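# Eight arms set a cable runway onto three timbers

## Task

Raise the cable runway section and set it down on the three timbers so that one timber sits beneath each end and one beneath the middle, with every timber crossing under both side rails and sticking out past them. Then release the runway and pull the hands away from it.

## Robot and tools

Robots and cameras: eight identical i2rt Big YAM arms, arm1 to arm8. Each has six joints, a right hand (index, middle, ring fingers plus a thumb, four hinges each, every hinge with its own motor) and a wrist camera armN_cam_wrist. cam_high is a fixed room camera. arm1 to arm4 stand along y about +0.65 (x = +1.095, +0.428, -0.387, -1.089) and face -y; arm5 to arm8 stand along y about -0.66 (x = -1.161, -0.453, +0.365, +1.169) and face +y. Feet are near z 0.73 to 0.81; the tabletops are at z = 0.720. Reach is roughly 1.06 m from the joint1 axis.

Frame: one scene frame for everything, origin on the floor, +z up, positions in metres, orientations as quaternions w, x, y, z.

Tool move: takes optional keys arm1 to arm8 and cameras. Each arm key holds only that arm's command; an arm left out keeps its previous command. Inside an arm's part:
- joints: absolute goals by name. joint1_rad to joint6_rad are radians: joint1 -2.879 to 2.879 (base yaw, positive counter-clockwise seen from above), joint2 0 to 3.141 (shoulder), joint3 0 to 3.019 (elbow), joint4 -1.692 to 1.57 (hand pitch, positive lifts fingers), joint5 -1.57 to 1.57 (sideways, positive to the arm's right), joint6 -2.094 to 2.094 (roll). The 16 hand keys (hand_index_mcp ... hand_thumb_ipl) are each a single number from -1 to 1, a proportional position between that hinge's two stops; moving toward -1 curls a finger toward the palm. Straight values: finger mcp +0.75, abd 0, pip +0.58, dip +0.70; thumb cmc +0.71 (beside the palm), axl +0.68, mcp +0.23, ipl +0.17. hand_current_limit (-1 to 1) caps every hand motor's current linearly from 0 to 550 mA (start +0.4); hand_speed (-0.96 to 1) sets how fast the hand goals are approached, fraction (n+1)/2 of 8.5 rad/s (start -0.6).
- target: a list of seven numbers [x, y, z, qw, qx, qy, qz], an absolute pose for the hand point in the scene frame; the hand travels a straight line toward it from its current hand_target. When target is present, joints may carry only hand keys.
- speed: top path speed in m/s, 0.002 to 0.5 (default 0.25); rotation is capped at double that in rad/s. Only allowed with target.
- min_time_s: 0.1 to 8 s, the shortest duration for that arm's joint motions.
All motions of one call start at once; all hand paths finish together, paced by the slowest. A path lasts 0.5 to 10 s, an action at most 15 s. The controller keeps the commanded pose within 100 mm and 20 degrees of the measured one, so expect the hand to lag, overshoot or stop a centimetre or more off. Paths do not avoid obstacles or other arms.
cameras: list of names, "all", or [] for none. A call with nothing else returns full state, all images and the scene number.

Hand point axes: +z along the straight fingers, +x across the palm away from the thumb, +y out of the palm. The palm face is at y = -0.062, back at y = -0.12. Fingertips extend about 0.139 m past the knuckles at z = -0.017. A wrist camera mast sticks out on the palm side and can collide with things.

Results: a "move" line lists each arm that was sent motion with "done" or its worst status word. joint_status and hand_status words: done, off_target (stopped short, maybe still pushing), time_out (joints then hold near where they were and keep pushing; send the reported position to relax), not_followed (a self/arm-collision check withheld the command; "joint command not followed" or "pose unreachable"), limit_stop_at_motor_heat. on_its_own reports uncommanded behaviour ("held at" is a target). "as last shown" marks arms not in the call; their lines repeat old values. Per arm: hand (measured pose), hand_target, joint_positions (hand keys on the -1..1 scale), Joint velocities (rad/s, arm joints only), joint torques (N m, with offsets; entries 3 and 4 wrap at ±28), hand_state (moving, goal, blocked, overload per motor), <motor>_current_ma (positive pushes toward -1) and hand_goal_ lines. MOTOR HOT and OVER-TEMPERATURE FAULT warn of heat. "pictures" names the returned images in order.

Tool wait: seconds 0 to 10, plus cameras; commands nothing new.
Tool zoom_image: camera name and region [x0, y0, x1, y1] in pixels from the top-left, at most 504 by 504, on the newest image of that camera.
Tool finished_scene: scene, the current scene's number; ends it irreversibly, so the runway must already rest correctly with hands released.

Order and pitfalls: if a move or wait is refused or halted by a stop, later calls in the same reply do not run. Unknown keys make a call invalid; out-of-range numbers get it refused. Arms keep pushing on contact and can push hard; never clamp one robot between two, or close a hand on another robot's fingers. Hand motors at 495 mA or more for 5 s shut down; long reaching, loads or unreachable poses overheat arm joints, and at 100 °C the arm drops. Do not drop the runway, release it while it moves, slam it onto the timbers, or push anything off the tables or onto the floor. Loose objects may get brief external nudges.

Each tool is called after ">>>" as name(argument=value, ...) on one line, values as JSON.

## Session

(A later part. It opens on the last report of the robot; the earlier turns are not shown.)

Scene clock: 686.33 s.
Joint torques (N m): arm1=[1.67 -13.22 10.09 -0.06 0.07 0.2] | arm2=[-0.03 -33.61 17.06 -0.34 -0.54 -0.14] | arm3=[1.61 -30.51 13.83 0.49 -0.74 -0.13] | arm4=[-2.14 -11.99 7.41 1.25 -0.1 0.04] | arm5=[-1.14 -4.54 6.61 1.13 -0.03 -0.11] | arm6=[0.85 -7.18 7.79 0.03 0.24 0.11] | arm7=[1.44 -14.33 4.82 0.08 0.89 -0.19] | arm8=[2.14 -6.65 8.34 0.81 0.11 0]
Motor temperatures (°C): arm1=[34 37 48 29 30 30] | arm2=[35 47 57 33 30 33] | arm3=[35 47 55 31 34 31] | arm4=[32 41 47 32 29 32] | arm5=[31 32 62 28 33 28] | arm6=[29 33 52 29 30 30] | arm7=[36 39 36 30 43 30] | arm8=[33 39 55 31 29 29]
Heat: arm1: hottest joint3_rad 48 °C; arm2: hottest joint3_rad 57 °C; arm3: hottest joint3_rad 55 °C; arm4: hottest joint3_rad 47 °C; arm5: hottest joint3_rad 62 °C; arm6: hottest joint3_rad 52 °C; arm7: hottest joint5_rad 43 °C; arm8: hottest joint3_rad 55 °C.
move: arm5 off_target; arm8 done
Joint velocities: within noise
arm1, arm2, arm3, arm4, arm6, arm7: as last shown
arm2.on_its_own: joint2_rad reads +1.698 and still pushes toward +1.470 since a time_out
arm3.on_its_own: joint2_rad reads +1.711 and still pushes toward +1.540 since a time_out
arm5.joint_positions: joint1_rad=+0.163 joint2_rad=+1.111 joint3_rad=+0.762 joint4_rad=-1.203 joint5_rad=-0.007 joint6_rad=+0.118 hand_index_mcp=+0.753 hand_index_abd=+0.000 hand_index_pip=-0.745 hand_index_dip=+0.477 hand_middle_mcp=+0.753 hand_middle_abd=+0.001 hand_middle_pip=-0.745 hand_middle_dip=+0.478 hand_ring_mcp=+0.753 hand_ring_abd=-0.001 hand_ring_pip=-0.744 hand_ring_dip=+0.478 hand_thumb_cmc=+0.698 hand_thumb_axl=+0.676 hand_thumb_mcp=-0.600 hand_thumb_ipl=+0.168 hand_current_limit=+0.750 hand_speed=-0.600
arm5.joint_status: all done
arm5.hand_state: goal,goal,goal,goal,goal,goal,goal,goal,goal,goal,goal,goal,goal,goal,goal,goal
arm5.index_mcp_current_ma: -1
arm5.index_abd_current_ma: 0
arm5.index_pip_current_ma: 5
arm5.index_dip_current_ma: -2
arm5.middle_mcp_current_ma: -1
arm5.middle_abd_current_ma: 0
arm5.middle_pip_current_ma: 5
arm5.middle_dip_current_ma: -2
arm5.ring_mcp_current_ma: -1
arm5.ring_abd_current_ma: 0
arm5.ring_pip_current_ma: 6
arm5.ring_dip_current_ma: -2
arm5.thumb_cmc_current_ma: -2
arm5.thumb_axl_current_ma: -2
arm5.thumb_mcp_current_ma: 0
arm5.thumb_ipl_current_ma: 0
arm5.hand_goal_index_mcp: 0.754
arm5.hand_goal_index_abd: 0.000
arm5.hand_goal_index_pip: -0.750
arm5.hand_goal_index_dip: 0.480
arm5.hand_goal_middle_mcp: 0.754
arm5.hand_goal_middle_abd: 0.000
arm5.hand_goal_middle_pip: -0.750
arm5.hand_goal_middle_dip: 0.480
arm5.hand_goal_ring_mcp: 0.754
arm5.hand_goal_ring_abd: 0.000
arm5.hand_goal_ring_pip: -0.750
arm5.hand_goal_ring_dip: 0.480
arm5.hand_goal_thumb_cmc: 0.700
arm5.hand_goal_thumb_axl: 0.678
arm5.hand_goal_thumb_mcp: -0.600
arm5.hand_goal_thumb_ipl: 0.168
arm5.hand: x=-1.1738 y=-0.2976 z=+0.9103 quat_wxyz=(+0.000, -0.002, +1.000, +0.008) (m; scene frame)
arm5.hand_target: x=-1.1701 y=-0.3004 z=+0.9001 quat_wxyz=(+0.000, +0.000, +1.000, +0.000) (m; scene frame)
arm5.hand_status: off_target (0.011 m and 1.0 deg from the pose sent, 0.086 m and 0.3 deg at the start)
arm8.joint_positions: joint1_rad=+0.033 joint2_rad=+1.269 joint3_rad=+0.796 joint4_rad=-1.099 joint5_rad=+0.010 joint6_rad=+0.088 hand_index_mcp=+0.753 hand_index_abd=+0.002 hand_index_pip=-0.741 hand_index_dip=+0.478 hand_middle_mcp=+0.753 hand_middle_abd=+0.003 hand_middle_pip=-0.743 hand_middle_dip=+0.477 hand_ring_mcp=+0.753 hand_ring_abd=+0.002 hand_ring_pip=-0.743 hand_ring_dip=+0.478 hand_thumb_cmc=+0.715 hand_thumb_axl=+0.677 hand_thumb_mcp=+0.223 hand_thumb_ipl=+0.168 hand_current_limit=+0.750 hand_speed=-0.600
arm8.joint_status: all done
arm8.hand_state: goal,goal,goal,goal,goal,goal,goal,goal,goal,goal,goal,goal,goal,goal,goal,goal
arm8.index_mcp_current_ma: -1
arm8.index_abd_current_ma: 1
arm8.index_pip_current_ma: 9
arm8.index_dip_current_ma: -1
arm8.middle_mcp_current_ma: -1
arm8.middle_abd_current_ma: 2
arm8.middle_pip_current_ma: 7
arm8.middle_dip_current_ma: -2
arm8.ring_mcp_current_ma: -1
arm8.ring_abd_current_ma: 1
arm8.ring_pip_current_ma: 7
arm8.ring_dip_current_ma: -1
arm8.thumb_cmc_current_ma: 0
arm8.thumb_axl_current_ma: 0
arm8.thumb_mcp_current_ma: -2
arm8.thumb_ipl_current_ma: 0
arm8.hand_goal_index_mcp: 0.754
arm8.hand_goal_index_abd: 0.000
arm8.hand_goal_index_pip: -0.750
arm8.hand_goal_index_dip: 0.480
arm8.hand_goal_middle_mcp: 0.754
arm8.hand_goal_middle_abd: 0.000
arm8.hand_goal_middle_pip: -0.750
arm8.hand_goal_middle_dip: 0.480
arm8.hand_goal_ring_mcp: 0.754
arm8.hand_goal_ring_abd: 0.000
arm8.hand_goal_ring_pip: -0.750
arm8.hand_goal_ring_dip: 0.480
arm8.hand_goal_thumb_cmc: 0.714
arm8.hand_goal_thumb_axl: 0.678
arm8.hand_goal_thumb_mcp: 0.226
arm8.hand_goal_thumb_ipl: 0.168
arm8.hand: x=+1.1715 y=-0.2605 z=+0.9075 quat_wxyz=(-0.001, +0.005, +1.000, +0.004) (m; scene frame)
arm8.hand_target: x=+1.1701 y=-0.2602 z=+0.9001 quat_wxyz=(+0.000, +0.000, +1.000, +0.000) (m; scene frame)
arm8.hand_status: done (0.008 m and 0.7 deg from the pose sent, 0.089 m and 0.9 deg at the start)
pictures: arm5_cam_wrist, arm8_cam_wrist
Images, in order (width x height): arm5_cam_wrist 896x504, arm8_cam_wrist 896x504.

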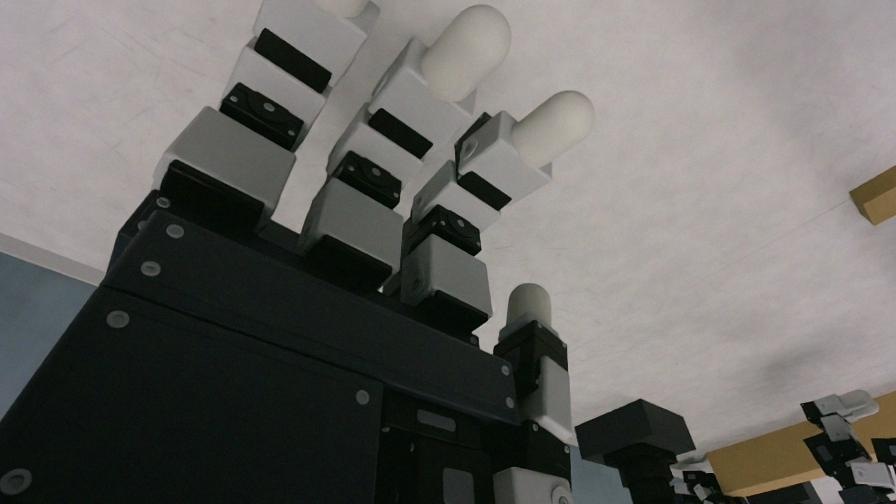

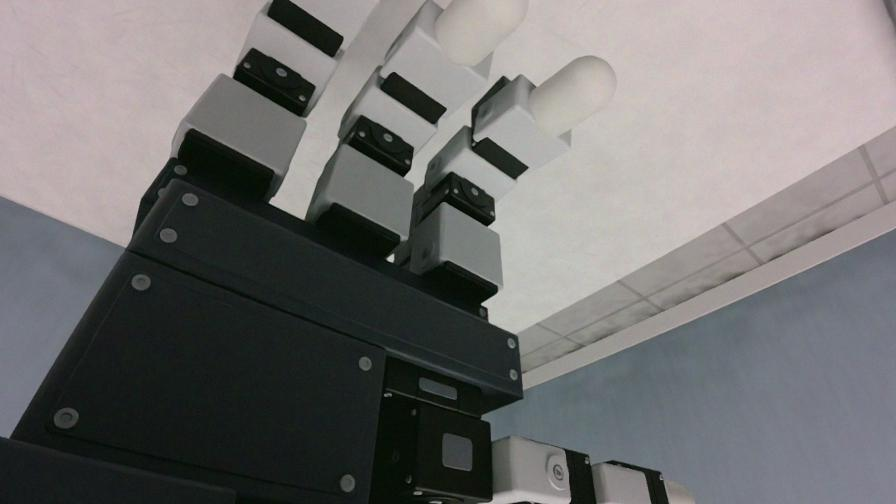

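>>> move(arm5={"target":[-1.17,-0.25,0.822,0,0,1,0],"speed":0.15}, arm8={"target":[1.17,-0.22,0.822,0,0,1,0],"speed":0.15}, cameras=["arm8_cam_wrist","arm5_cam_wrist"])

>>> move(arm5={"target":[-1.17,-0.18,0.822,0,0,1,0],"speed":0.08}, arm8={"target":[1.17,-0.17,0.822,0,0,1,0],"speed":0.08}, cameras=["arm8_cam_wrist","arm5_cam_wrist"])

Scene clock: 688.30 s.
Joint torques (N m): arm1=[1.79 -13.63 10.09 -0.01 0.05 0.19] | arm2=[0.44 -33.38 17.01 -0.25 -0.53 -0.13] | arm3=[1.55 -30.51 13.86 0.51 -0.73 -0.14] | arm4=[-2.08 -11.99 7.42 1.21 -0.11 0.04] | arm5=[-0.97 -6.53 6.08 1.11 0 -0.15] | arm6=[0.85 -7.18 7.75 0.05 0.24 0.1] | arm7=[1.44 -14.39 4.82 0.05 0.89 -0.19] | arm8=[-0.5 -8.47 7.98 0.79 0.06 0.04]
Motor temperatures (°C): arm1=[34 37 48 29 30 30] | arm2=[35 47 57 33 30 33] | arm3=[35 47 55 31 35 31] | arm4=[32 41 47 32 29 32] | arm5=[31 32 61 28 33 28] | arm6=[29 33 51 29 30 30] | arm7=[36 39 36 30 42 30] | arm8=[33 39 55 31 29 29]
Heat: arm1: hottest joint3_rad 48 °C; arm2: hottest joint3_rad 57 °C; arm3: hottest joint3_rad 55 °C; arm4: hottest joint3_rad 47 °C; arm5: hottest joint3_rad 61 °C; arm6: hottest joint3_rad 51 °C; arm7: hottest joint5_rad 42 °C; arm8: hottest joint3_rad 55 °C.
move: arm5 done; arm8 done
Joint velocities: within noise
arm1, arm4, arm6, arm7: as last shown
arm2.joint_positions: joint1_rad=-0.143 joint2_rad=+1.698 joint3_rad=+1.402 joint4_rad=-1.342 joint5_rad=+0.017 joint6_rad=-0.147 hand_index_mcp=+0.748 hand_index_abd=+0.004 hand_index_pip=+0.413 hand_index_dip=-0.676 hand_middle_mcp=+0.753 hand_middle_abd=+0.005 hand_middle_pip=+0.420 hand_middle_dip=-0.670 hand_ring_mcp=+0.776 hand_ring_abd=+0.011 hand_ring_pip=+0.426 hand_ring_dip=-0.660 hand_thumb_cmc=+0.714 hand_thumb_axl=+0.677 hand_thumb_mcp=+0.223 hand_thumb_ipl=+0.168 hand_current_limit=+0.750 hand_speed=-0.600
arm2.joint_status: not commanded
arm2.hand_state: blocked,goal,blocked,blocked,blocked,goal,blocked,blocked,blocked,goal,blocked,blocked,goal,goal,goal,goal
arm2.index_mcp_current_ma: 57
arm2.index_abd_current_ma: 3
arm2.index_pip_current_ma: 128
arm2.index_dip_current_ma: 205
arm2.middle_mcp_current_ma: 72
arm2.middle_abd_current_ma: 4
arm2.middle_pip_current_ma: 155
arm2.middle_dip_current_ma: 231
arm2.ring_mcp_current_ma: 152
arm2.ring_abd_current_ma: 12
arm2.ring_pip_current_ma: 175
arm2.ring_dip_current_ma: 272
arm2.thumb_cmc_current_ma: 0
arm2.thumb_axl_current_ma: 0
arm2.thumb_mcp_current_ma: -3
arm2.thumb_ipl_current_ma: 0
arm2.hand_goal_index_mcp: 0.720
arm2.hand_goal_index_abd: 0.000
arm2.hand_goal_index_pip: 0.360
arm2.hand_goal_index_dip: -0.750
arm2.hand_goal_middle_mcp: 0.720
arm2.hand_goal_middle_abd: 0.000
arm2.hand_goal_middle_pip: 0.360
arm2.hand_goal_middle_dip: -0.750
arm2.hand_goal_ring_mcp: 0.720
arm2.hand_goal_ring_abd: 0.000
arm2.hand_goal_ring_pip: 0.360
arm2.hand_goal_ring_dip: -0.750
arm2.hand_goal_thumb_cmc: 0.714
arm2.hand_goal_thumb_axl: 0.678
arm2.hand_goal_thumb_mcp: 0.226
arm2.hand_goal_thumb_ipl: 0.168
arm2.on_its_own: joint2_rad reads +1.698 and still pushes toward +1.470 since a time_out
arm2.hand: x=+0.3212 y=+0.0969 z=+0.8741 quat_wxyz=(-0.028, +1.000, -0.009, -0.004) (m; scene frame)
arm2.hand_target: x=+0.3292 y=+0.0960 z=+1.0416 quat_wxyz=(+0.121, +0.993, +0.000, -0.019) (m; scene frame)
arm2.hand_status: not commanded
arm3.joint_positions: joint1_rad=-0.228 joint2_rad=+1.711 joint3_rad=+1.385 joint4_rad=-1.271 joint5_rad=+0.011 joint6_rad=-0.219 hand_index_mcp=+0.771 hand_index_abd=+0.005 hand_index_pip=+0.401 hand_index_dip=-0.707 hand_middle_mcp=+0.782 hand_middle_abd=+0.004 hand_middle_pip=+0.420 hand_middle_dip=-0.685 hand_ring_mcp=+0.799 hand_ring_abd=+0.006 hand_ring_pip=+0.437 hand_ring_dip=-0.662 hand_thumb_cmc=+0.715 hand_thumb_axl=+0.677 hand_thumb_mcp=+0.222 hand_thumb_ipl=+0.168 hand_current_limit=+0.750 hand_speed=-0.600
arm3.joint_status: not commanded
arm3.hand_state: blocked,goal,blocked,blocked,blocked,goal,blocked,blocked,blocked,goal,blocked,blocked,goal,goal,goal,goal
arm3.index_mcp_current_ma: 32
arm3.index_abd_current_ma: 1
arm3.index_pip_current_ma: 47
arm3.index_dip_current_ma: 51
arm3.middle_mcp_current_ma: 79
arm3.middle_abd_current_ma: 1
arm3.middle_pip_current_ma: 89
arm3.middle_dip_current_ma: 105
arm3.ring_mcp_current_ma: 97
arm3.ring_abd_current_ma: 1
arm3.ring_pip_current_ma: 135
arm3.ring_dip_current_ma: 173
arm3.thumb_cmc_current_ma: 0
arm3.thumb_axl_current_ma: 0
arm3.thumb_mcp_current_ma: -1
arm3.thumb_ipl_current_ma: 0
arm3.hand_goal_index_mcp: 0.740
arm3.hand_goal_index_abd: 0.000
arm3.hand_goal_index_pip: 0.360
arm3.hand_goal_index_dip: -0.750
arm3.hand_goal_middle_mcp: 0.730
arm3.hand_goal_middle_abd: 0.000
arm3.hand_goal_middle_pip: 0.360
arm3.hand_goal_middle_dip: -0.750
arm3.hand_goal_ring_mcp: 0.740
arm3.hand_goal_ring_abd: 0.000
arm3.hand_goal_ring_pip: 0.360
arm3.hand_goal_ring_dip: -0.750
arm3.hand_goal_thumb_cmc: 0.714
arm3.hand_goal_thumb_axl: 0.678
arm3.hand_goal_thumb_mcp: 0.226
arm3.hand_goal_thumb_ipl: 0.168
arm3.on_its_own: joint2_rad reads +1.711 and still pushes toward +1.540 since a time_out
arm3.hand: x=-0.5360 y=+0.0916 z=+0.9031 quat_wxyz=(-0.013, +1.000, -0.012, +0.003) (m; scene frame)
arm3.hand_target: x=-0.5334 y=+0.0720 z=+1.0442 quat_wxyz=(+0.119, +0.993, +0.000, -0.018) (m; scene frame)
arm3.hand_status: not commanded
arm5.joint_positions: joint1_rad=+0.148 joint2_rad=+1.376 joint3_rad=+0.744 joint4_rad=-0.925 joint5_rad=-0.007 joint6_rad=+0.104 hand_index_mcp=+0.753 hand_index_abd=+0.000 hand_index_pip=-0.745 hand_index_dip=+0.477 hand_middle_mcp=+0.753 hand_middle_abd=+0.001 hand_middle_pip=-0.745 hand_middle_dip=+0.478 hand_ring_mcp=+0.753 hand_ring_abd=-0.001 hand_ring_pip=-0.744 hand_ring_dip=+0.478 hand_thumb_cmc=+0.698 hand_thumb_axl=+0.676 hand_thumb_mcp=-0.600 hand_thumb_ipl=+0.168 hand_current_limit=+0.750 hand_speed=-0.600
arm5.joint_status: not commanded
arm5.hand_state: goal,goal,goal,goal,goal,goal,goal,goal,goal,goal,goal,goal,goal,goal,goal,goal
arm5.index_mcp_current_ma: -1
arm5.index_abd_current_ma: 0
arm5.index_pip_current_ma: 5
arm5.index_dip_current_ma: -2
arm5.middle_mcp_current_ma: -1
arm5.middle_abd_current_ma: 0
arm5.middle_pip_current_ma: 5
arm5.middle_dip_current_ma: -2
arm5.ring_mcp_current_ma: -1
arm5.ring_abd_current_ma: 0
arm5.ring_pip_current_ma: 6
arm5.ring_dip_current_ma: -2
arm5.thumb_cmc_current_ma: -2
arm5.thumb_axl_current_ma: -2
arm5.thumb_mcp_current_ma: 0
arm5.thumb_ipl_current_ma: 0
arm5.hand_goal_index_mcp: 0.754
arm5.hand_goal_index_abd: 0.000
arm5.hand_goal_index_pip: -0.750
arm5.hand_goal_index_dip: 0.480
arm5.hand_goal_middle_mcp: 0.754
arm5.hand_goal_middle_abd: 0.000
arm5.hand_goal_middle_pip: -0.750
arm5.hand_goal_middle_dip: 0.480
arm5.hand_goal_ring_mcp: 0.754
arm5.hand_goal_ring_abd: 0.000
arm5.hand_goal_ring_pip: -0.750
arm5.hand_goal_ring_dip: 0.480
arm5.hand_goal_thumb_cmc: 0.700
arm5.hand_goal_thumb_axl: 0.678
arm5.hand_goal_thumb_mcp: -0.600
arm5.hand_goal_thumb_ipl: 0.168
arm5.hand: x=-1.1741 y=-0.2491 z=+0.8296 quat_wxyz=(+0.001, -0.001, +1.000, +0.006) (m; scene frame)
arm5.hand_target: x=-1.1700 y=-0.2503 z=+0.8221 quat_wxyz=(+0.000, +0.000, +1.000, +0.000) (m; scene frame)
arm5.hand_status: done (0.009 m and 0.7 deg from the pose sent, 0.100 m and 1.0 deg at the start)
arm8.joint_positions: joint1_rad=+0.033 joint2_rad=+1.513 joint3_rad=+0.783 joint4_rad=-0.851 joint5_rad=+0.010 joint6_rad=+0.077 hand_index_mcp=+0.753 hand_index_abd=+0.002 hand_index_pip=-0.742 hand_index_dip=+0.478 hand_middle_mcp=+0.753 hand_middle_abd=+0.003 hand_middle_pip=-0.743 hand_middle_dip=+0.477 hand_ring_mcp=+0.753 hand_ring_abd=+0.002 hand_ring_pip=-0.743 hand_ring_dip=+0.478 hand_thumb_cmc=+0.715 hand_thumb_axl=+0.677 hand_thumb_mcp=+0.223 hand_thumb_ipl=+0.168 hand_current_limit=+0.750 hand_speed=-0.600
arm8.joint_status: not commanded
arm8.hand_state: goal,goal,goal,goal,goal,goal,goal,goal,goal,goal,goal,goal,goal,goal,goal,goal
arm8.index_mcp_current_ma: 0
arm8.index_abd_current_ma: 1
arm8.index_pip_current_ma: 8
arm8.index_dip_current_ma: -1
arm8.middle_mcp_current_ma: 0
arm8.middle_abd_current_ma: 2
arm8.middle_pip_current_ma: 6
arm8.middle_dip_current_ma: -2
arm8.ring_mcp_current_ma: 0
arm8.ring_abd_current_ma: 1
arm8.ring_pip_current_ma: 7
arm8.ring_dip_current_ma: -1
arm8.thumb_cmc_current_ma: 0
arm8.thumb_axl_current_ma: 0
arm8.thumb_mcp_current_ma: -2
arm8.thumb_ipl_current_ma: 0
arm8.hand_goal_index_mcp: 0.754
arm8.hand_goal_index_abd: 0.000
arm8.hand_goal_index_pip: -0.750
arm8.hand_goal_index_dip: 0.480
arm8.hand_goal_middle_mcp: 0.754
arm8.hand_goal_middle_abd: 0.000
arm8.hand_goal_middle_pip: -0.750
arm8.hand_goal_middle_dip: 0.480
arm8.hand_goal_ring_mcp: 0.754
arm8.hand_goal_ring_abd: 0.000
arm8.hand_goal_ring_pip: -0.750
arm8.hand_goal_ring_dip: 0.480
arm8.hand_goal_thumb_cmc: 0.714
arm8.hand_goal_thumb_axl: 0.678
arm8.hand_goal_thumb_mcp: 0.226
arm8.hand_goal_thumb_ipl: 0.168
arm8.hand: x=+1.1667 y=-0.2234 z=+0.8267 quat_wxyz=(-0.001, -0.001, +1.000, +0.000) (m; scene frame)
arm8.hand_target: x=+1.1700 y=-0.2201 z=+0.8221 quat_wxyz=(+0.000, +0.000, +1.000, +0.000) (m; scene frame)
arm8.hand_status: done (0.007 m and 0.1 deg from the pose sent, 0.095 m and 0.7 deg at the start)
pictures: arm5_cam_wrist, arm8_cam_wrist
Images, in order (width x height): arm5_cam_wrist 896x504, arm8_cam_wrist 896x504.

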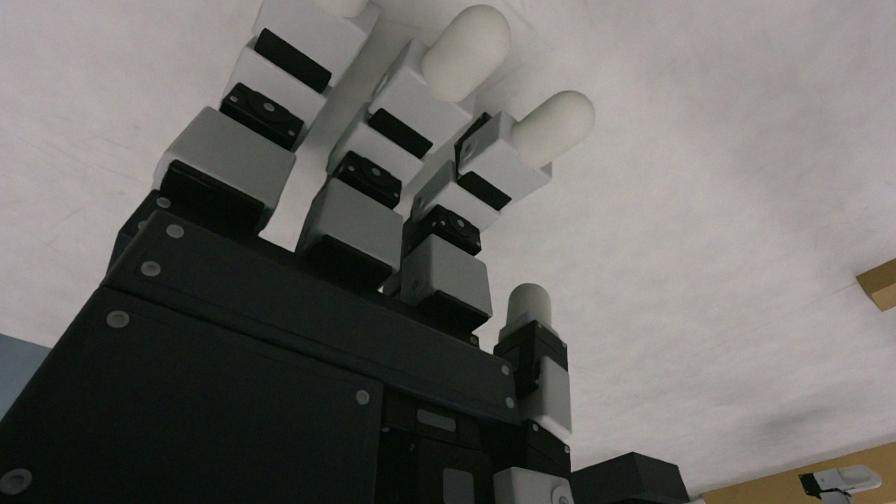

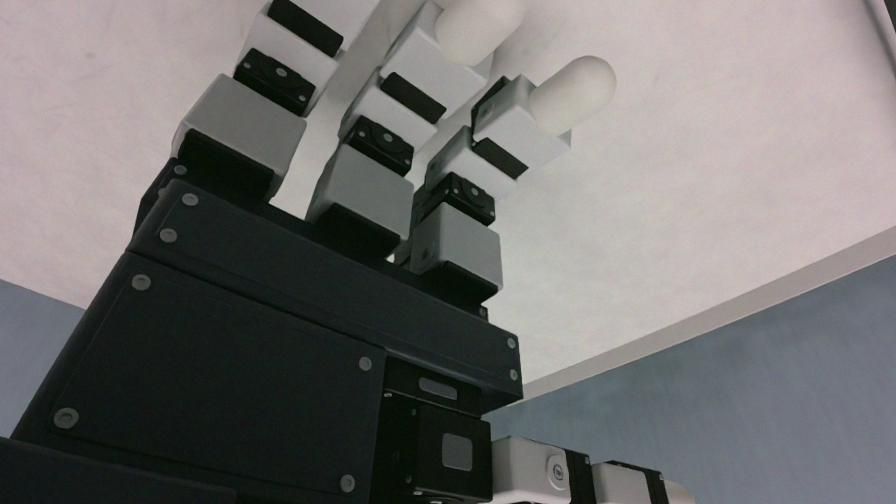

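Scene clock: 689.77 s.
Joint torques (N m): arm1=[1.79 -13.39 9.99 0.01 0.08 0.21] | arm2=[-0.5 -33.67 17.37 -0.36 -0.57 -0.13] | arm3=[1.67 -30.45 13.87 0.51 -0.72 -0.13] | arm4=[-2.14 -11.99 7.41 1.21 -0.11 0.03] | arm5=[-1.08 -8.23 9.61 0.1 0.01 -0.13] | arm6=[0.91 -7.06 7.8 0.05 0.24 0.11] | arm7=[1.67 -14.39 4.81 0.06 0.89 -0.19] | arm8=[-1.38 -9.99 11.9 0.01 0.16 0.08]
Motor temperatures (°C): arm1=[34 37 48 29 30 30] | arm2=[35 48 57 33 30 33] | arm3=[35 47 55 31 35 31] | arm4=[32 41 47 32 29 32] | arm5=[31 32 61 28 33 28] | arm6=[29 33 51 29 30 30] | arm7=[36 39 36 30 41 30] | arm8=[33 39 55 31 29 29]
Heat: arm1: hottest joint3_rad 48 °C; arm2: hottest joint3_rad 57 °C; arm3: hottest joint3_rad 55 °C; arm4: hottest joint3_rad 47 °C; arm5: hottest joint3_rad 61 °C; arm6: hottest joint3_rad 51 °C; arm7: hottest joint5_rad 41 °C; arm8: hottest joint3_rad 55 °C.
move: arm5 off_target; arm8 off_target
Joint velocities: within noise
arm1, arm2, arm3, arm4, arm6, arm7: as last shown
arm2.on_its_own: joint2_rad reads +1.698 and still pushes toward +1.470 since a time_out
arm3.on_its_own: joint2_rad reads +1.711 and still pushes toward +1.540 since a time_out
arm3.hand_target: x=-0.5334 y=+0.0720 z=+1.0441 quat_wxyz=(+0.119, +0.993, +0.000, -0.018) (m; scene frame)
arm5.joint_positions: joint1_rad=+0.131 joint2_rad=+1.541 joint3_rad=+0.877 joint4_rad=-0.925 joint5_rad=-0.007 joint6_rad=+0.087 hand_index_mcp=+0.753 hand_index_abd=+0.000 hand_index_pip=-0.745 hand_index_dip=+0.477 hand_middle_mcp=+0.753 hand_middle_abd=+0.001 hand_middle_pip=-0.745 hand_middle_dip=+0.478 hand_ring_mcp=+0.753 hand_ring_abd=-0.001 hand_ring_pip=-0.744 hand_ring_dip=+0.478 hand_thumb_cmc=+0.698 hand_thumb_axl=+0.676 hand_thumb_mcp=-0.600 hand_thumb_ipl=+0.168 hand_current_limit=+0.750 hand_speed=-0.600
arm5.joint_status: not commanded
arm5.hand_state: goal,goal,goal,goal,goal,goal,goal,goal,goal,goal,goal,goal,goal,goal,goal,goal
arm5.index_mcp_current_ma: 0
arm5.index_abd_current_ma: 0
arm5.index_pip_current_ma: 5
arm5.index_dip_current_ma: -2
arm5.middle_mcp_current_ma: 0
arm5.middle_abd_current_ma: 0
arm5.middle_pip_current_ma: 5
arm5.middle_dip_current_ma: -2
arm5.ring_mcp_current_ma: 0
arm5.ring_abd_current_ma: 0
arm5.ring_pip_current_ma: 6
arm5.ring_dip_current_ma: -2
arm5.thumb_cmc_current_ma: -2
arm5.thumb_axl_current_ma: -2
arm5.thumb_mcp_current_ma: 0
arm5.thumb_ipl_current_ma: 0
arm5.hand_goal_index_mcp: 0.754
arm5.hand_goal_index_abd: 0.000
arm5.hand_goal_index_pip: -0.750
arm5.hand_goal_index_dip: 0.480
arm5.hand_goal_middle_mcp: 0.754
arm5.hand_goal_middle_abd: 0.000
arm5.hand_goal_middle_pip: -0.750
arm5.hand_goal_middle_dip: 0.480
arm5.hand_goal_ring_mcp: 0.754
arm5.hand_goal_ring_abd: 0.000
arm5.hand_goal_ring_pip: -0.750
arm5.hand_goal_ring_dip: 0.480
arm5.hand_goal_thumb_cmc: 0.700
arm5.hand_goal_thumb_axl: 0.678
arm5.hand_goal_thumb_mcp: -0.600
arm5.hand_goal_thumb_ipl: 0.168
arm5.hand: x=-1.1728 y=-0.2006 z=+0.8133 quat_wxyz=(+0.002, -0.001, +1.000, -0.010) (m; scene frame)
arm5.hand_target: x=-1.1698 y=-0.1808 z=+0.8224 quat_wxyz=(+0.000, +0.000, +1.000, +0.000) (m; scene frame)
arm5.hand_status: off_target (0.022 m and 1.2 deg from the pose sent, 0.070 m and 0.7 deg at the start)
arm8.joint_positions: joint1_rad=+0.033 joint2_rad=+1.620 joint3_rad=+0.877 joint4_rad=-0.851 joint5_rad=+0.010 joint6_rad=+0.069 hand_index_mcp=+0.753 hand_index_abd=+0.002 hand_index_pip=-0.742 hand_index_dip=+0.478 hand_middle_mcp=+0.753 hand_middle_abd=+0.003 hand_middle_pip=-0.743 hand_middle_dip=+0.477 hand_ring_mcp=+0.753 hand_ring_abd=+0.002 hand_ring_pip=-0.743 hand_ring_dip=+0.478 hand_thumb_cmc=+0.715 hand_thumb_axl=+0.677 hand_thumb_mcp=+0.223 hand_thumb_ipl=+0.168 hand_current_limit=+0.750 hand_speed=-0.600
arm8.joint_status: not commanded
arm8.hand_state: goal,goal,goal,goal,goal,goal,goal,goal,goal,goal,goal,goal,goal,goal,goal,goal
arm8.index_mcp_current_ma: 0
arm8.index_abd_current_ma: 1
arm8.index_pip_current_ma: 8
arm8.index_dip_current_ma: -1
arm8.middle_mcp_current_ma: 0
arm8.middle_abd_current_ma: 2
arm8.middle_pip_current_ma: 6
arm8.middle_dip_current_ma: -2
arm8.ring_mcp_current_ma: 0
arm8.ring_abd_current_ma: 1
arm8.ring_pip_current_ma: 7
arm8.ring_dip_current_ma: -1
arm8.thumb_cmc_current_ma: 0
arm8.thumb_axl_current_ma: 0
arm8.thumb_mcp_current_ma: -2
arm8.thumb_ipl_current_ma: 0
arm8.hand_goal_index_mcp: 0.754
arm8.hand_goal_index_abd: 0.000
arm8.hand_goal_index_pip: -0.750
arm8.hand_goal_index_dip: 0.480
arm8.hand_goal_middle_mcp: 0.754
arm8.hand_goal_middle_abd: 0.000
arm8.hand_goal_middle_pip: -0.750
arm8.hand_goal_middle_dip: 0.480
arm8.hand_goal_ring_mcp: 0.754
arm8.hand_goal_ring_abd: 0.000
arm8.hand_goal_ring_pip: -0.750
arm8.hand_goal_ring_dip: 0.480
arm8.hand_goal_thumb_cmc: 0.714
arm8.hand_goal_thumb_axl: 0.678
arm8.hand_goal_thumb_mcp: 0.226
arm8.hand_goal_thumb_ipl: 0.168
arm8.hand: x=+1.1632 y=-0.1892 z=+0.8154 quat_wxyz=(+0.000, -0.005, +1.000, -0.007) (m; scene frame)
arm8.hand_target: x=+1.1702 y=-0.1707 z=+0.8224 quat_wxyz=(+0.000, +0.000, +1.000, +0.001) (m; scene frame)
arm8.hand_status: off_target (0.021 m and 1.0 deg from the pose sent, 0.054 m and 0.1 deg at the start)
pictures: arm5_cam_wrist, arm8_cam_wrist
Images, in order (width x height): arm5_cam_wrist 896x504, arm8_cam_wrist 896x504.

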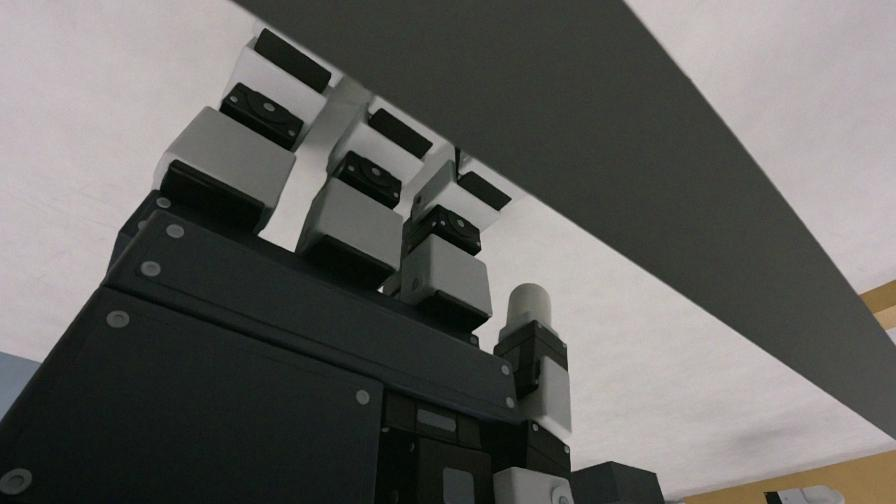

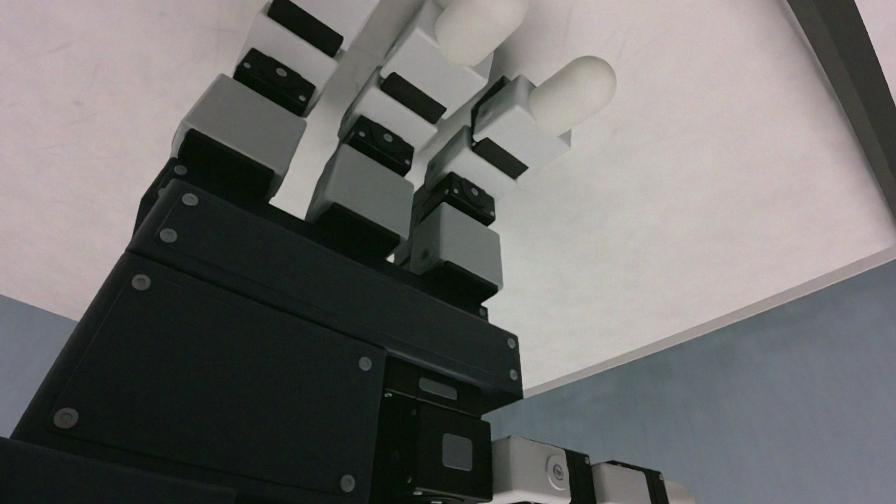

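>>> move(arm5={"target":[-1.17,-0.19,0.875,0,0,1,0],"speed":0.08}, arm8={"target":[1.17,-0.12,0.815,0,0,1,0],"speed":0.08}, cameras=["arm8_cam_wrist","arm5_cam_wrist"])

Scene clock: 691.60 s.
Joint torques (N m): arm1=[1.85 -13.51 10.03 -0.03 0.08 0.23] | arm2=[-0.44 -32.5 17.09 -0.34 -0.57 -0.15] | arm3=[1.49 -30.51 13.83 0.49 -0.73 -0.14] | arm4=[-2.08 -12.04 7.42 1.22 -0.11 0.04] | arm5=[-1.44 -10.64 10.3 0.1 0.01 -0.14] | arm6=[0.91 -7.18 7.79 0.05 0.24 0.1] | arm7=[1.49 -14.33 4.85 0.08 0.88 -0.19] | arm8=[-1.03 -12.45 11.97 -0.27 0.16 0.02]
Motor temperatures (°C): arm1=[34 37 48 29 30 30] | arm2=[35 48 57 33 30 33] | arm3=[35 47 55 31 35 31] | arm4=[32 41 47 32 29 32] | arm5=[31 32 61 28 33 28] | arm6=[29 33 51 29 30 30] | arm7=[36 39 36 30 41 30] | arm8=[33 39 55 31 29 29]
Heat: arm1: hottest joint3_rad 48 °C; arm2: hottest joint3_rad 57 °C; arm3: hottest joint3_rad 55 °C; arm4: hottest joint3_rad 47 °C; arm5: hottest joint3_rad 61 °C; arm6: hottest joint3_rad 51 °C; arm7: hottest joint5_rad 41 °C; arm8: hottest joint3_rad 55 °C.
move: arm5 off_target; arm8 off_target
Joint velocities: within noise
arm1, arm2, arm3, arm4, arm6, arm7: as last shown
arm2.on_its_own: joint2_rad reads +1.698 and still pushes toward +1.470 since a time_out
arm3.on_its_own: joint2_rad reads +1.711 and still pushes toward +1.540 since a time_out
arm5.joint_positions: joint1_rad=+0.131 joint2_rad=+1.459 joint3_rad=+0.920 joint4_rad=-1.073 joint5_rad=-0.007 joint6_rad=+0.087 hand_index_mcp=+0.753 hand_index_abd=+0.000 hand_index_pip=-0.745 hand_index_dip=+0.477 hand_middle_mcp=+0.753 hand_middle_abd=+0.001 hand_middle_pip=-0.745 hand_middle_dip=+0.478 hand_ring_mcp=+0.753 hand_ring_abd=-0.001 hand_ring_pip=-0.744 hand_ring_dip=+0.478 hand_thumb_cmc=+0.698 hand_thumb_axl=+0.676 hand_thumb_mcp=-0.600 hand_thumb_ipl=+0.168 hand_current_limit=+0.750 hand_speed=-0.600
arm5.joint_status: not commanded
arm5.hand_state: goal,goal,goal,goal,goal,goal,goal,goal,goal,goal,goal,goal,goal,goal,goal,goal
arm5.index_mcp_current_ma: 0
arm5.index_abd_current_ma: 0
arm5.index_pip_current_ma: 5
arm5.index_dip_current_ma: -2
arm5.middle_mcp_current_ma: 0
arm5.middle_abd_current_ma: 0
arm5.middle_pip_current_ma: 5
arm5.middle_dip_current_ma: -2
arm5.ring_mcp_current_ma: 0
arm5.ring_abd_current_ma: 0
arm5.ring_pip_current_ma: 6
arm5.ring_dip_current_ma: -2
arm5.thumb_cmc_current_ma: -2
arm5.thumb_axl_current_ma: -2
arm5.thumb_mcp_current_ma: 0
arm5.thumb_ipl_current_ma: 0
arm5.hand_goal_index_mcp: 0.754
arm5.hand_goal_index_abd: 0.000
arm5.hand_goal_index_pip: -0.750
arm5.hand_goal_index_dip: 0.480
arm5.hand_goal_middle_mcp: 0.754
arm5.hand_goal_middle_abd: 0.000
arm5.hand_goal_middle_pip: -0.750
arm5.hand_goal_middle_dip: 0.480
arm5.hand_goal_ring_mcp: 0.754
arm5.hand_goal_ring_abd: 0.000
arm5.hand_goal_ring_pip: -0.750
arm5.hand_goal_ring_dip: 0.480
arm5.hand_goal_thumb_cmc: 0.700
arm5.hand_goal_thumb_axl: 0.678
arm5.hand_goal_thumb_mcp: -0.600
arm5.hand_goal_thumb_ipl: 0.168
arm5.hand: x=-1.1722 y=-0.2111 z=+0.8540 quat_wxyz=(+0.003, -0.001, +1.000, -0.022) (m; scene frame)
arm5.hand_target: x=-1.1699 y=-0.1911 z=+0.8753 quat_wxyz=(+0.000, +0.000, +1.000, +0.000) (m; scene frame)
arm5.hand_status: off_target (0.030 m and 2.6 deg from the pose sent, 0.063 m and 1.2 deg at the start)
arm8.joint_positions: joint1_rad=+0.026 joint2_rad=+1.738 joint3_rad=+1.019 joint4_rad=-0.873 joint5_rad=+0.010 joint6_rad=+0.062 hand_index_mcp=+0.753 hand_index_abd=+0.002 hand_index_pip=-0.742 hand_index_dip=+0.478 hand_middle_mcp=+0.753 hand_middle_abd=+0.003 hand_middle_pip=-0.743 hand_middle_dip=+0.477 hand_ring_mcp=+0.753 hand_ring_abd=+0.002 hand_ring_pip=-0.743 hand_ring_dip=+0.478 hand_thumb_cmc=+0.715 hand_thumb_axl=+0.677 hand_thumb_mcp=+0.223 hand_thumb_ipl=+0.168 hand_current_limit=+0.750 hand_speed=-0.600
arm8.joint_status: not commanded
arm8.hand_state: goal,goal,goal,goal,goal,goal,goal,goal,goal,goal,goal,goal,goal,goal,goal,goal
arm8.index_mcp_current_ma: 0
arm8.index_abd_current_ma: 1
arm8.index_pip_current_ma: 8
arm8.index_dip_current_ma: -1
arm8.middle_mcp_current_ma: 0
arm8.middle_abd_current_ma: 2
arm8.middle_pip_current_ma: 6
arm8.middle_dip_current_ma: -2
arm8.ring_mcp_current_ma: 0
arm8.ring_abd_current_ma: 1
arm8.ring_pip_current_ma: 7
arm8.ring_dip_current_ma: -1
arm8.thumb_cmc_current_ma: 0
arm8.thumb_axl_current_ma: 0
arm8.thumb_mcp_current_ma: -2
arm8.thumb_ipl_current_ma: 0
arm8.hand_goal_index_mcp: 0.754
arm8.hand_goal_index_abd: 0.000
arm8.hand_goal_index_pip: -0.750
arm8.hand_goal_index_dip: 0.480
arm8.hand_goal_middle_mcp: 0.754
arm8.hand_goal_middle_abd: 0.000
arm8.hand_goal_middle_pip: -0.750
arm8.hand_goal_middle_dip: 0.480
arm8.hand_goal_ring_mcp: 0.754
arm8.hand_goal_ring_abd: 0.000
arm8.hand_goal_ring_pip: -0.750
arm8.hand_goal_ring_dip: 0.480
arm8.hand_goal_thumb_cmc: 0.714
arm8.hand_goal_thumb_axl: 0.678
arm8.hand_goal_thumb_mcp: 0.226
arm8.hand_goal_thumb_ipl: 0.168
arm8.hand: x=+1.1621 y=-0.1390 z=+0.8100 quat_wxyz=(-0.001, -0.005, +1.000, -0.006) (m; scene frame)
arm8.hand_target: x=+1.1701 y=-0.1208 z=+0.8153 quat_wxyz=(+0.000, +0.000, +1.000, +0.000) (m; scene frame)
arm8.hand_status: off_target (0.021 m and 0.9 deg from the pose sent, 0.070 m and 1.0 deg at the start)
pictures: arm5_cam_wrist, arm8_cam_wrist
Images, in order (width x height): arm5_cam_wrist 896x504, arm8_cam_wrist 896x504.

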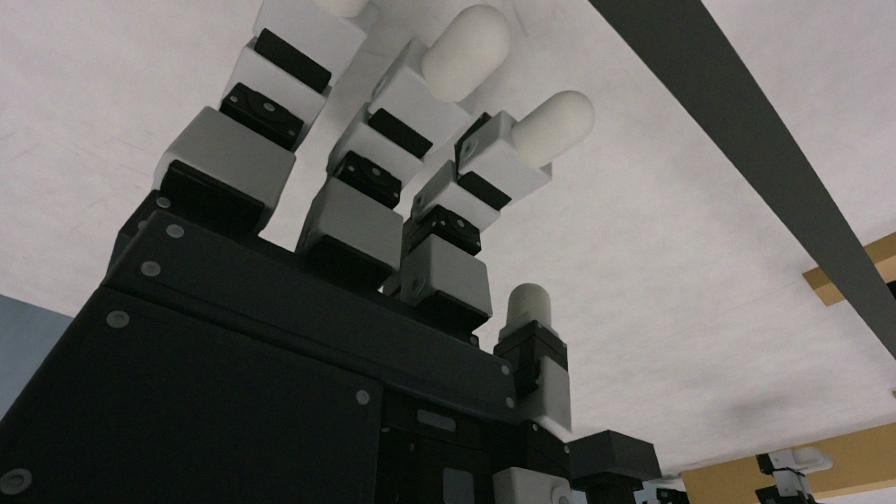

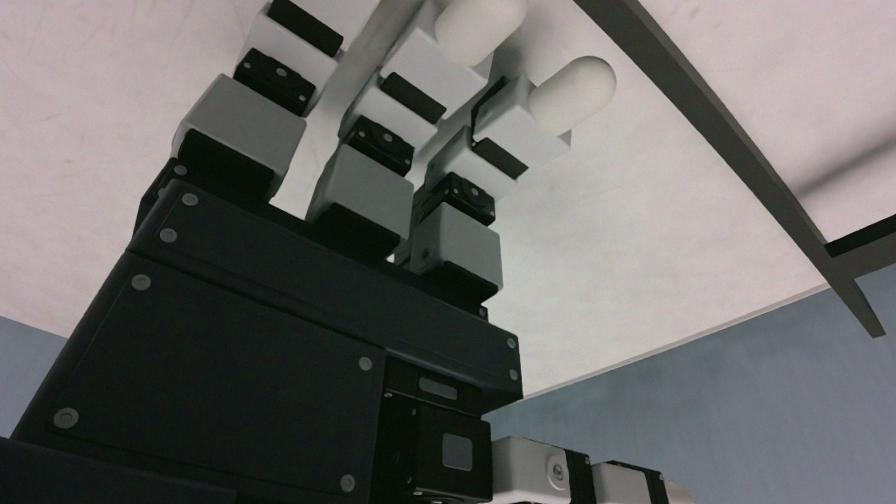

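>>> move(arm8={"target":[1.17,-0.085,0.812,0,0,1,0],"speed":0.08}, arm5={"target":[-1.17,-0.145,0.885,0,0,1,0],"speed":0.08}, cameras=["arm8_cam_wrist","arm5_cam_wrist"])

Scene clock: 693.60 s.
Joint torques (N m): arm1=[1.49 -13.27 9.98 -0.05 0.06 0.19] | arm2=[0.09 -32.91 17.13 -0.32 -0.53 -0.11] | arm3=[1.55 -30.27 13.83 0.46 -0.73 -0.13] | arm4=[-2.14 -11.99 7.42 1.24 -0.11 0.03] | arm5=[-1.67 -9.58 10.65 0.55 -0.01 -0.11] | arm6=[0.91 -7.12 7.76 0.03 0.25 0.11] | arm7=[1.44 -14.33 4.83 0.08 0.88 -0.18] | arm8=[-0.62 -11.87 14.61 0.51 0.25 -0.02]
Motor temperatures (°C): arm1=[34 37 48 29 30 30] | arm2=[35 48 58 33 30 33] | arm3=[35 47 56 31 35 31] | arm4=[32 41 47 32 29 32] | arm5=[31 32 61 28 33 28] | arm6=[29 33 50 29 30 30] | arm7=[36 39 37 30 40 30] | arm8=[33 39 56 31 29 29]
Heat: arm1: hottest joint3_rad 48 °C; arm2: hottest joint3_rad 58 °C; arm3: hottest joint3_rad 56 °C; arm4: hottest joint3_rad 47 °C; arm5: hottest joint3_rad 61 °C; arm6: hottest joint3_rad 50 °C; arm7: hottest joint5_rad 40 °C; arm8: hottest joint3_rad 56 °C.
move: arm5 off_target; arm8 off_target
Joint velocities: within noise
arm1, arm2, arm3, arm4, arm6, arm7: as last shown
arm2.joint_positions: joint1_rad=-0.143 joint2_rad=+1.698 joint3_rad=+1.402 joint4_rad=-1.343 joint5_rad=+0.017 joint6_rad=-0.147 hand_index_mcp=+0.748 hand_index_abd=+0.004 hand_index_pip=+0.413 hand_index_dip=-0.676 hand_middle_mcp=+0.753 hand_middle_abd=+0.005 hand_middle_pip=+0.421 hand_middle_dip=-0.670 hand_ring_mcp=+0.776 hand_ring_abd=+0.011 hand_ring_pip=+0.426 hand_ring_dip=-0.660 hand_thumb_cmc=+0.714 hand_thumb_axl=+0.677 hand_thumb_mcp=+0.223 hand_thumb_ipl=+0.168 hand_current_limit=+0.750 hand_speed=-0.600
arm2.on_its_own: joint2_rad reads +1.698 and still pushes toward +1.470 since a time_out
arm2.hand: x=+0.3213 y=+0.0970 z=+0.8740 quat_wxyz=(-0.028, +1.000, -0.009, -0.004) (m; scene frame)
arm2.hand_target: x=+0.3292 y=+0.0960 z=+1.0415 quat_wxyz=(+0.121, +0.993, +0.000, -0.019) (m; scene frame)
arm3.joint_positions: joint1_rad=-0.228 joint2_rad=+1.710 joint3_rad=+1.385 joint4_rad=-1.271 joint5_rad=+0.011 joint6_rad=-0.219 hand_index_mcp=+0.771 hand_index_abd=+0.005 hand_index_pip=+0.401 hand_index_dip=-0.708 hand_middle_mcp=+0.782 hand_middle_abd=+0.004 hand_middle_pip=+0.420 hand_middle_dip=-0.685 hand_ring_mcp=+0.799 hand_ring_abd=+0.006 hand_ring_pip=+0.437 hand_ring_dip=-0.662 hand_thumb_cmc=+0.715 hand_thumb_axl=+0.677 hand_thumb_mcp=+0.222 hand_thumb_ipl=+0.168 hand_current_limit=+0.750 hand_speed=-0.600
arm3.on_its_own: joint2_rad reads +1.710 and still pushes toward +1.540 since a time_out
arm3.hand: x=-0.5360 y=+0.0916 z=+0.9033 quat_wxyz=(-0.012, +1.000, -0.012, +0.003) (m; scene frame)
arm3.hand_target: x=-0.5334 y=+0.0719 z=+1.0440 quat_wxyz=(+0.119, +0.993, +0.000, -0.018) (m; scene frame)
arm5.joint_positions: joint1_rad=+0.123 joint2_rad=+1.532 joint3_rad=+1.056 joint4_rad=-1.115 joint5_rad=-0.007 joint6_rad=+0.079 hand_index_mcp=+0.753 hand_index_abd=+0.000 hand_index_pip=-0.745 hand_index_dip=+0.477 hand_middle_mcp=+0.753 hand_middle_abd=+0.001 hand_middle_pip=-0.745 hand_middle_dip=+0.478 hand_ring_mcp=+0.753 hand_ring_abd=-0.001 hand_ring_pip=-0.744 hand_ring_dip=+0.478 hand_thumb_cmc=+0.698 hand_thumb_axl=+0.676 hand_thumb_mcp=-0.600 hand_thumb_ipl=+0.168 hand_current_limit=+0.750 hand_speed=-0.600
arm5.joint_status: not commanded
arm5.hand_state: goal,goal,goal,goal,goal,goal,goal,goal,goal,goal,goal,goal,goal,goal,goal,goal
arm5.index_mcp_current_ma: 0
arm5.index_abd_current_ma: 0
arm5.index_pip_current_ma: 5
arm5.index_dip_current_ma: -2
arm5.middle_mcp_current_ma: 0
arm5.middle_abd_current_ma: 0
arm5.middle_pip_current_ma: 5
arm5.middle_dip_current_ma: -2
arm5.ring_mcp_current_ma: 0
arm5.ring_abd_current_ma: 0
arm5.ring_pip_current_ma: 6
arm5.ring_dip_current_ma: -2
arm5.thumb_cmc_current_ma: -2
arm5.thumb_axl_current_ma: -2
arm5.thumb_mcp_current_ma: 0
arm5.thumb_ipl_current_ma: 0
arm5.hand_goal_index_mcp: 0.754
arm5.hand_goal_index_abd: 0.000
arm5.hand_goal_index_pip: -0.750
arm5.hand_goal_index_dip: 0.480
arm5.hand_goal_middle_mcp: 0.754
arm5.hand_goal_middle_abd: 0.000
arm5.hand_goal_middle_pip: -0.750
arm5.hand_goal_middle_dip: 0.480
arm5.hand_goal_ring_mcp: 0.754
arm5.hand_goal_ring_abd: 0.000
arm5.hand_goal_ring_pip: -0.750
arm5.hand_goal_ring_dip: 0.480
arm5.hand_goal_thumb_cmc: 0.700
arm5.hand_goal_thumb_axl: 0.678
arm5.hand_goal_thumb_mcp: -0.600
arm5.hand_goal_thumb_ipl: 0.168
arm5.hand: x=-1.1734 y=-0.1658 z=+0.8735 quat_wxyz=(+0.002, -0.001, +1.000, -0.011) (m; scene frame)
arm5.hand_target: x=-1.1699 y=-0.1459 z=+0.8853 quat_wxyz=(+0.000, +0.000, +1.000, +0.001) (m; scene frame)
arm5.hand_status: off_target (0.024 m and 1.3 deg from the pose sent, 0.073 m and 2.5 deg at the start)
arm8.joint_positions: joint1_rad=+0.024 joint2_rad=+1.799 joint3_rad=+1.091 joint4_rad=-0.935 joint5_rad=+0.010 joint6_rad=+0.059 hand_index_mcp=+0.754 hand_index_abd=+0.002 hand_index_pip=-0.771 hand_index_dip=+0.467 hand_middle_mcp=+0.754 hand_middle_abd=+0.003 hand_middle_pip=-0.766 hand_middle_dip=+0.467 hand_ring_mcp=+0.754 hand_ring_abd=+0.002 hand_ring_pip=-0.765 hand_ring_dip=+0.470 hand_thumb_cmc=+0.714 hand_thumb_axl=+0.677 hand_thumb_mcp=+0.223 hand_thumb_ipl=+0.168 hand_current_limit=+0.750 hand_speed=-0.600
arm8.joint_status: not commanded
arm8.hand_state: goal,goal,blocked,goal,goal,goal,goal,goal,goal,goal,goal,goal,goal,goal,goal,goal
arm8.index_mcp_current_ma: 0
arm8.index_abd_current_ma: 1
arm8.index_pip_current_ma: -32
arm8.index_dip_current_ma: -17
arm8.middle_mcp_current_ma: 0
arm8.middle_abd_current_ma: 2
arm8.middle_pip_current_ma: -21
arm8.middle_dip_current_ma: -17
arm8.ring_mcp_current_ma: 0
arm8.ring_abd_current_ma: 1
arm8.ring_pip_current_ma: -18
arm8.ring_dip_current_ma: -11
arm8.thumb_cmc_current_ma: 0
arm8.thumb_axl_current_ma: 0
arm8.thumb_mcp_current_ma: -2
arm8.thumb_ipl_current_ma: 0
arm8.hand_goal_index_mcp: 0.754
arm8.hand_goal_index_abd: 0.000
arm8.hand_goal_index_pip: -0.750
arm8.hand_goal_index_dip: 0.480
arm8.hand_goal_middle_mcp: 0.754
arm8.hand_goal_middle_abd: 0.000
arm8.hand_goal_middle_pip: -0.750
arm8.hand_goal_middle_dip: 0.480
arm8.hand_goal_ring_mcp: 0.754
arm8.hand_goal_ring_abd: 0.000
arm8.hand_goal_ring_pip: -0.750
arm8.hand_goal_ring_dip: 0.480
arm8.hand_goal_thumb_cmc: 0.714
arm8.hand_goal_thumb_axl: 0.678
arm8.hand_goal_thumb_mcp: 0.226
arm8.hand_goal_thumb_ipl: 0.168
arm8.hand: x=+1.1622 y=-0.1272 z=+0.8009 quat_wxyz=(+0.001, -0.006, +0.999, -0.031) (m; scene frame)
arm8.hand_target: x=+1.1706 y=-0.0882 z=+0.8139 quat_wxyz=(+0.001, +0.000, +1.000, +0.000) (m; scene frame)
arm8.hand_status: off_target (0.044 m and 3.7 deg from the pose sent, 0.055 m and 0.9 deg at the start)
pictures: arm5_cam_wrist, arm8_cam_wrist
Images, in order (width x height): arm5_cam_wrist 896x504, arm8_cam_wrist 896x504.

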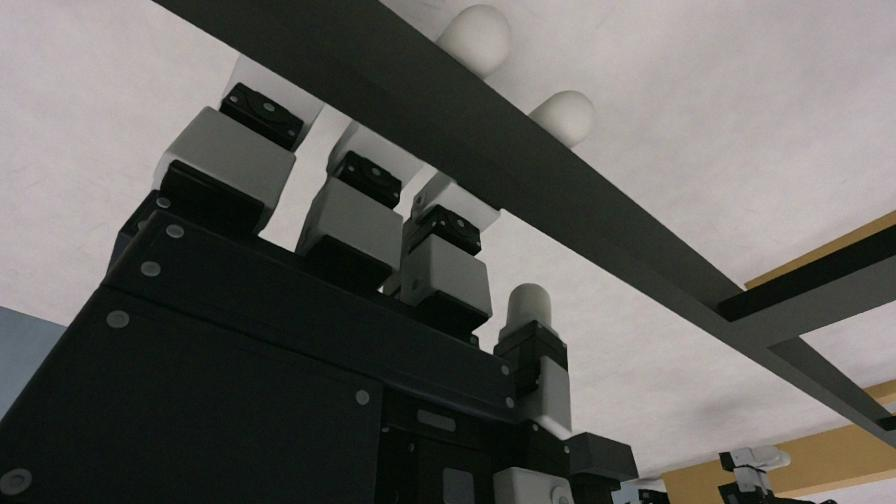

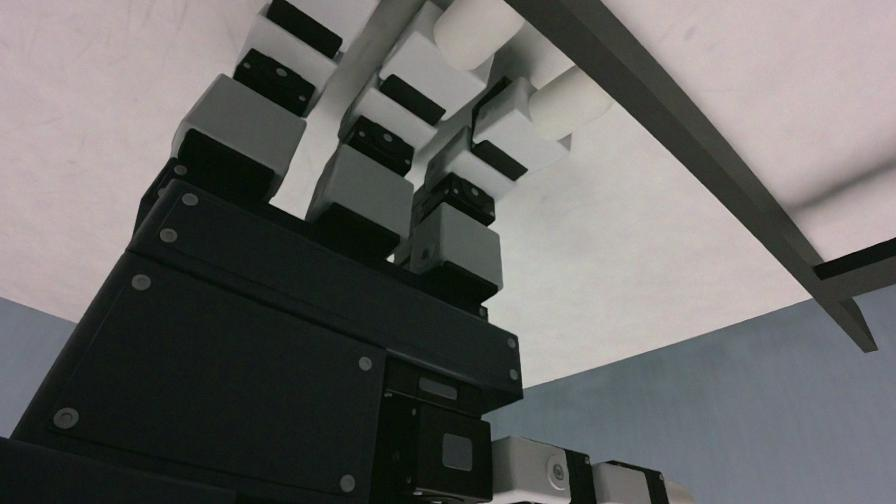

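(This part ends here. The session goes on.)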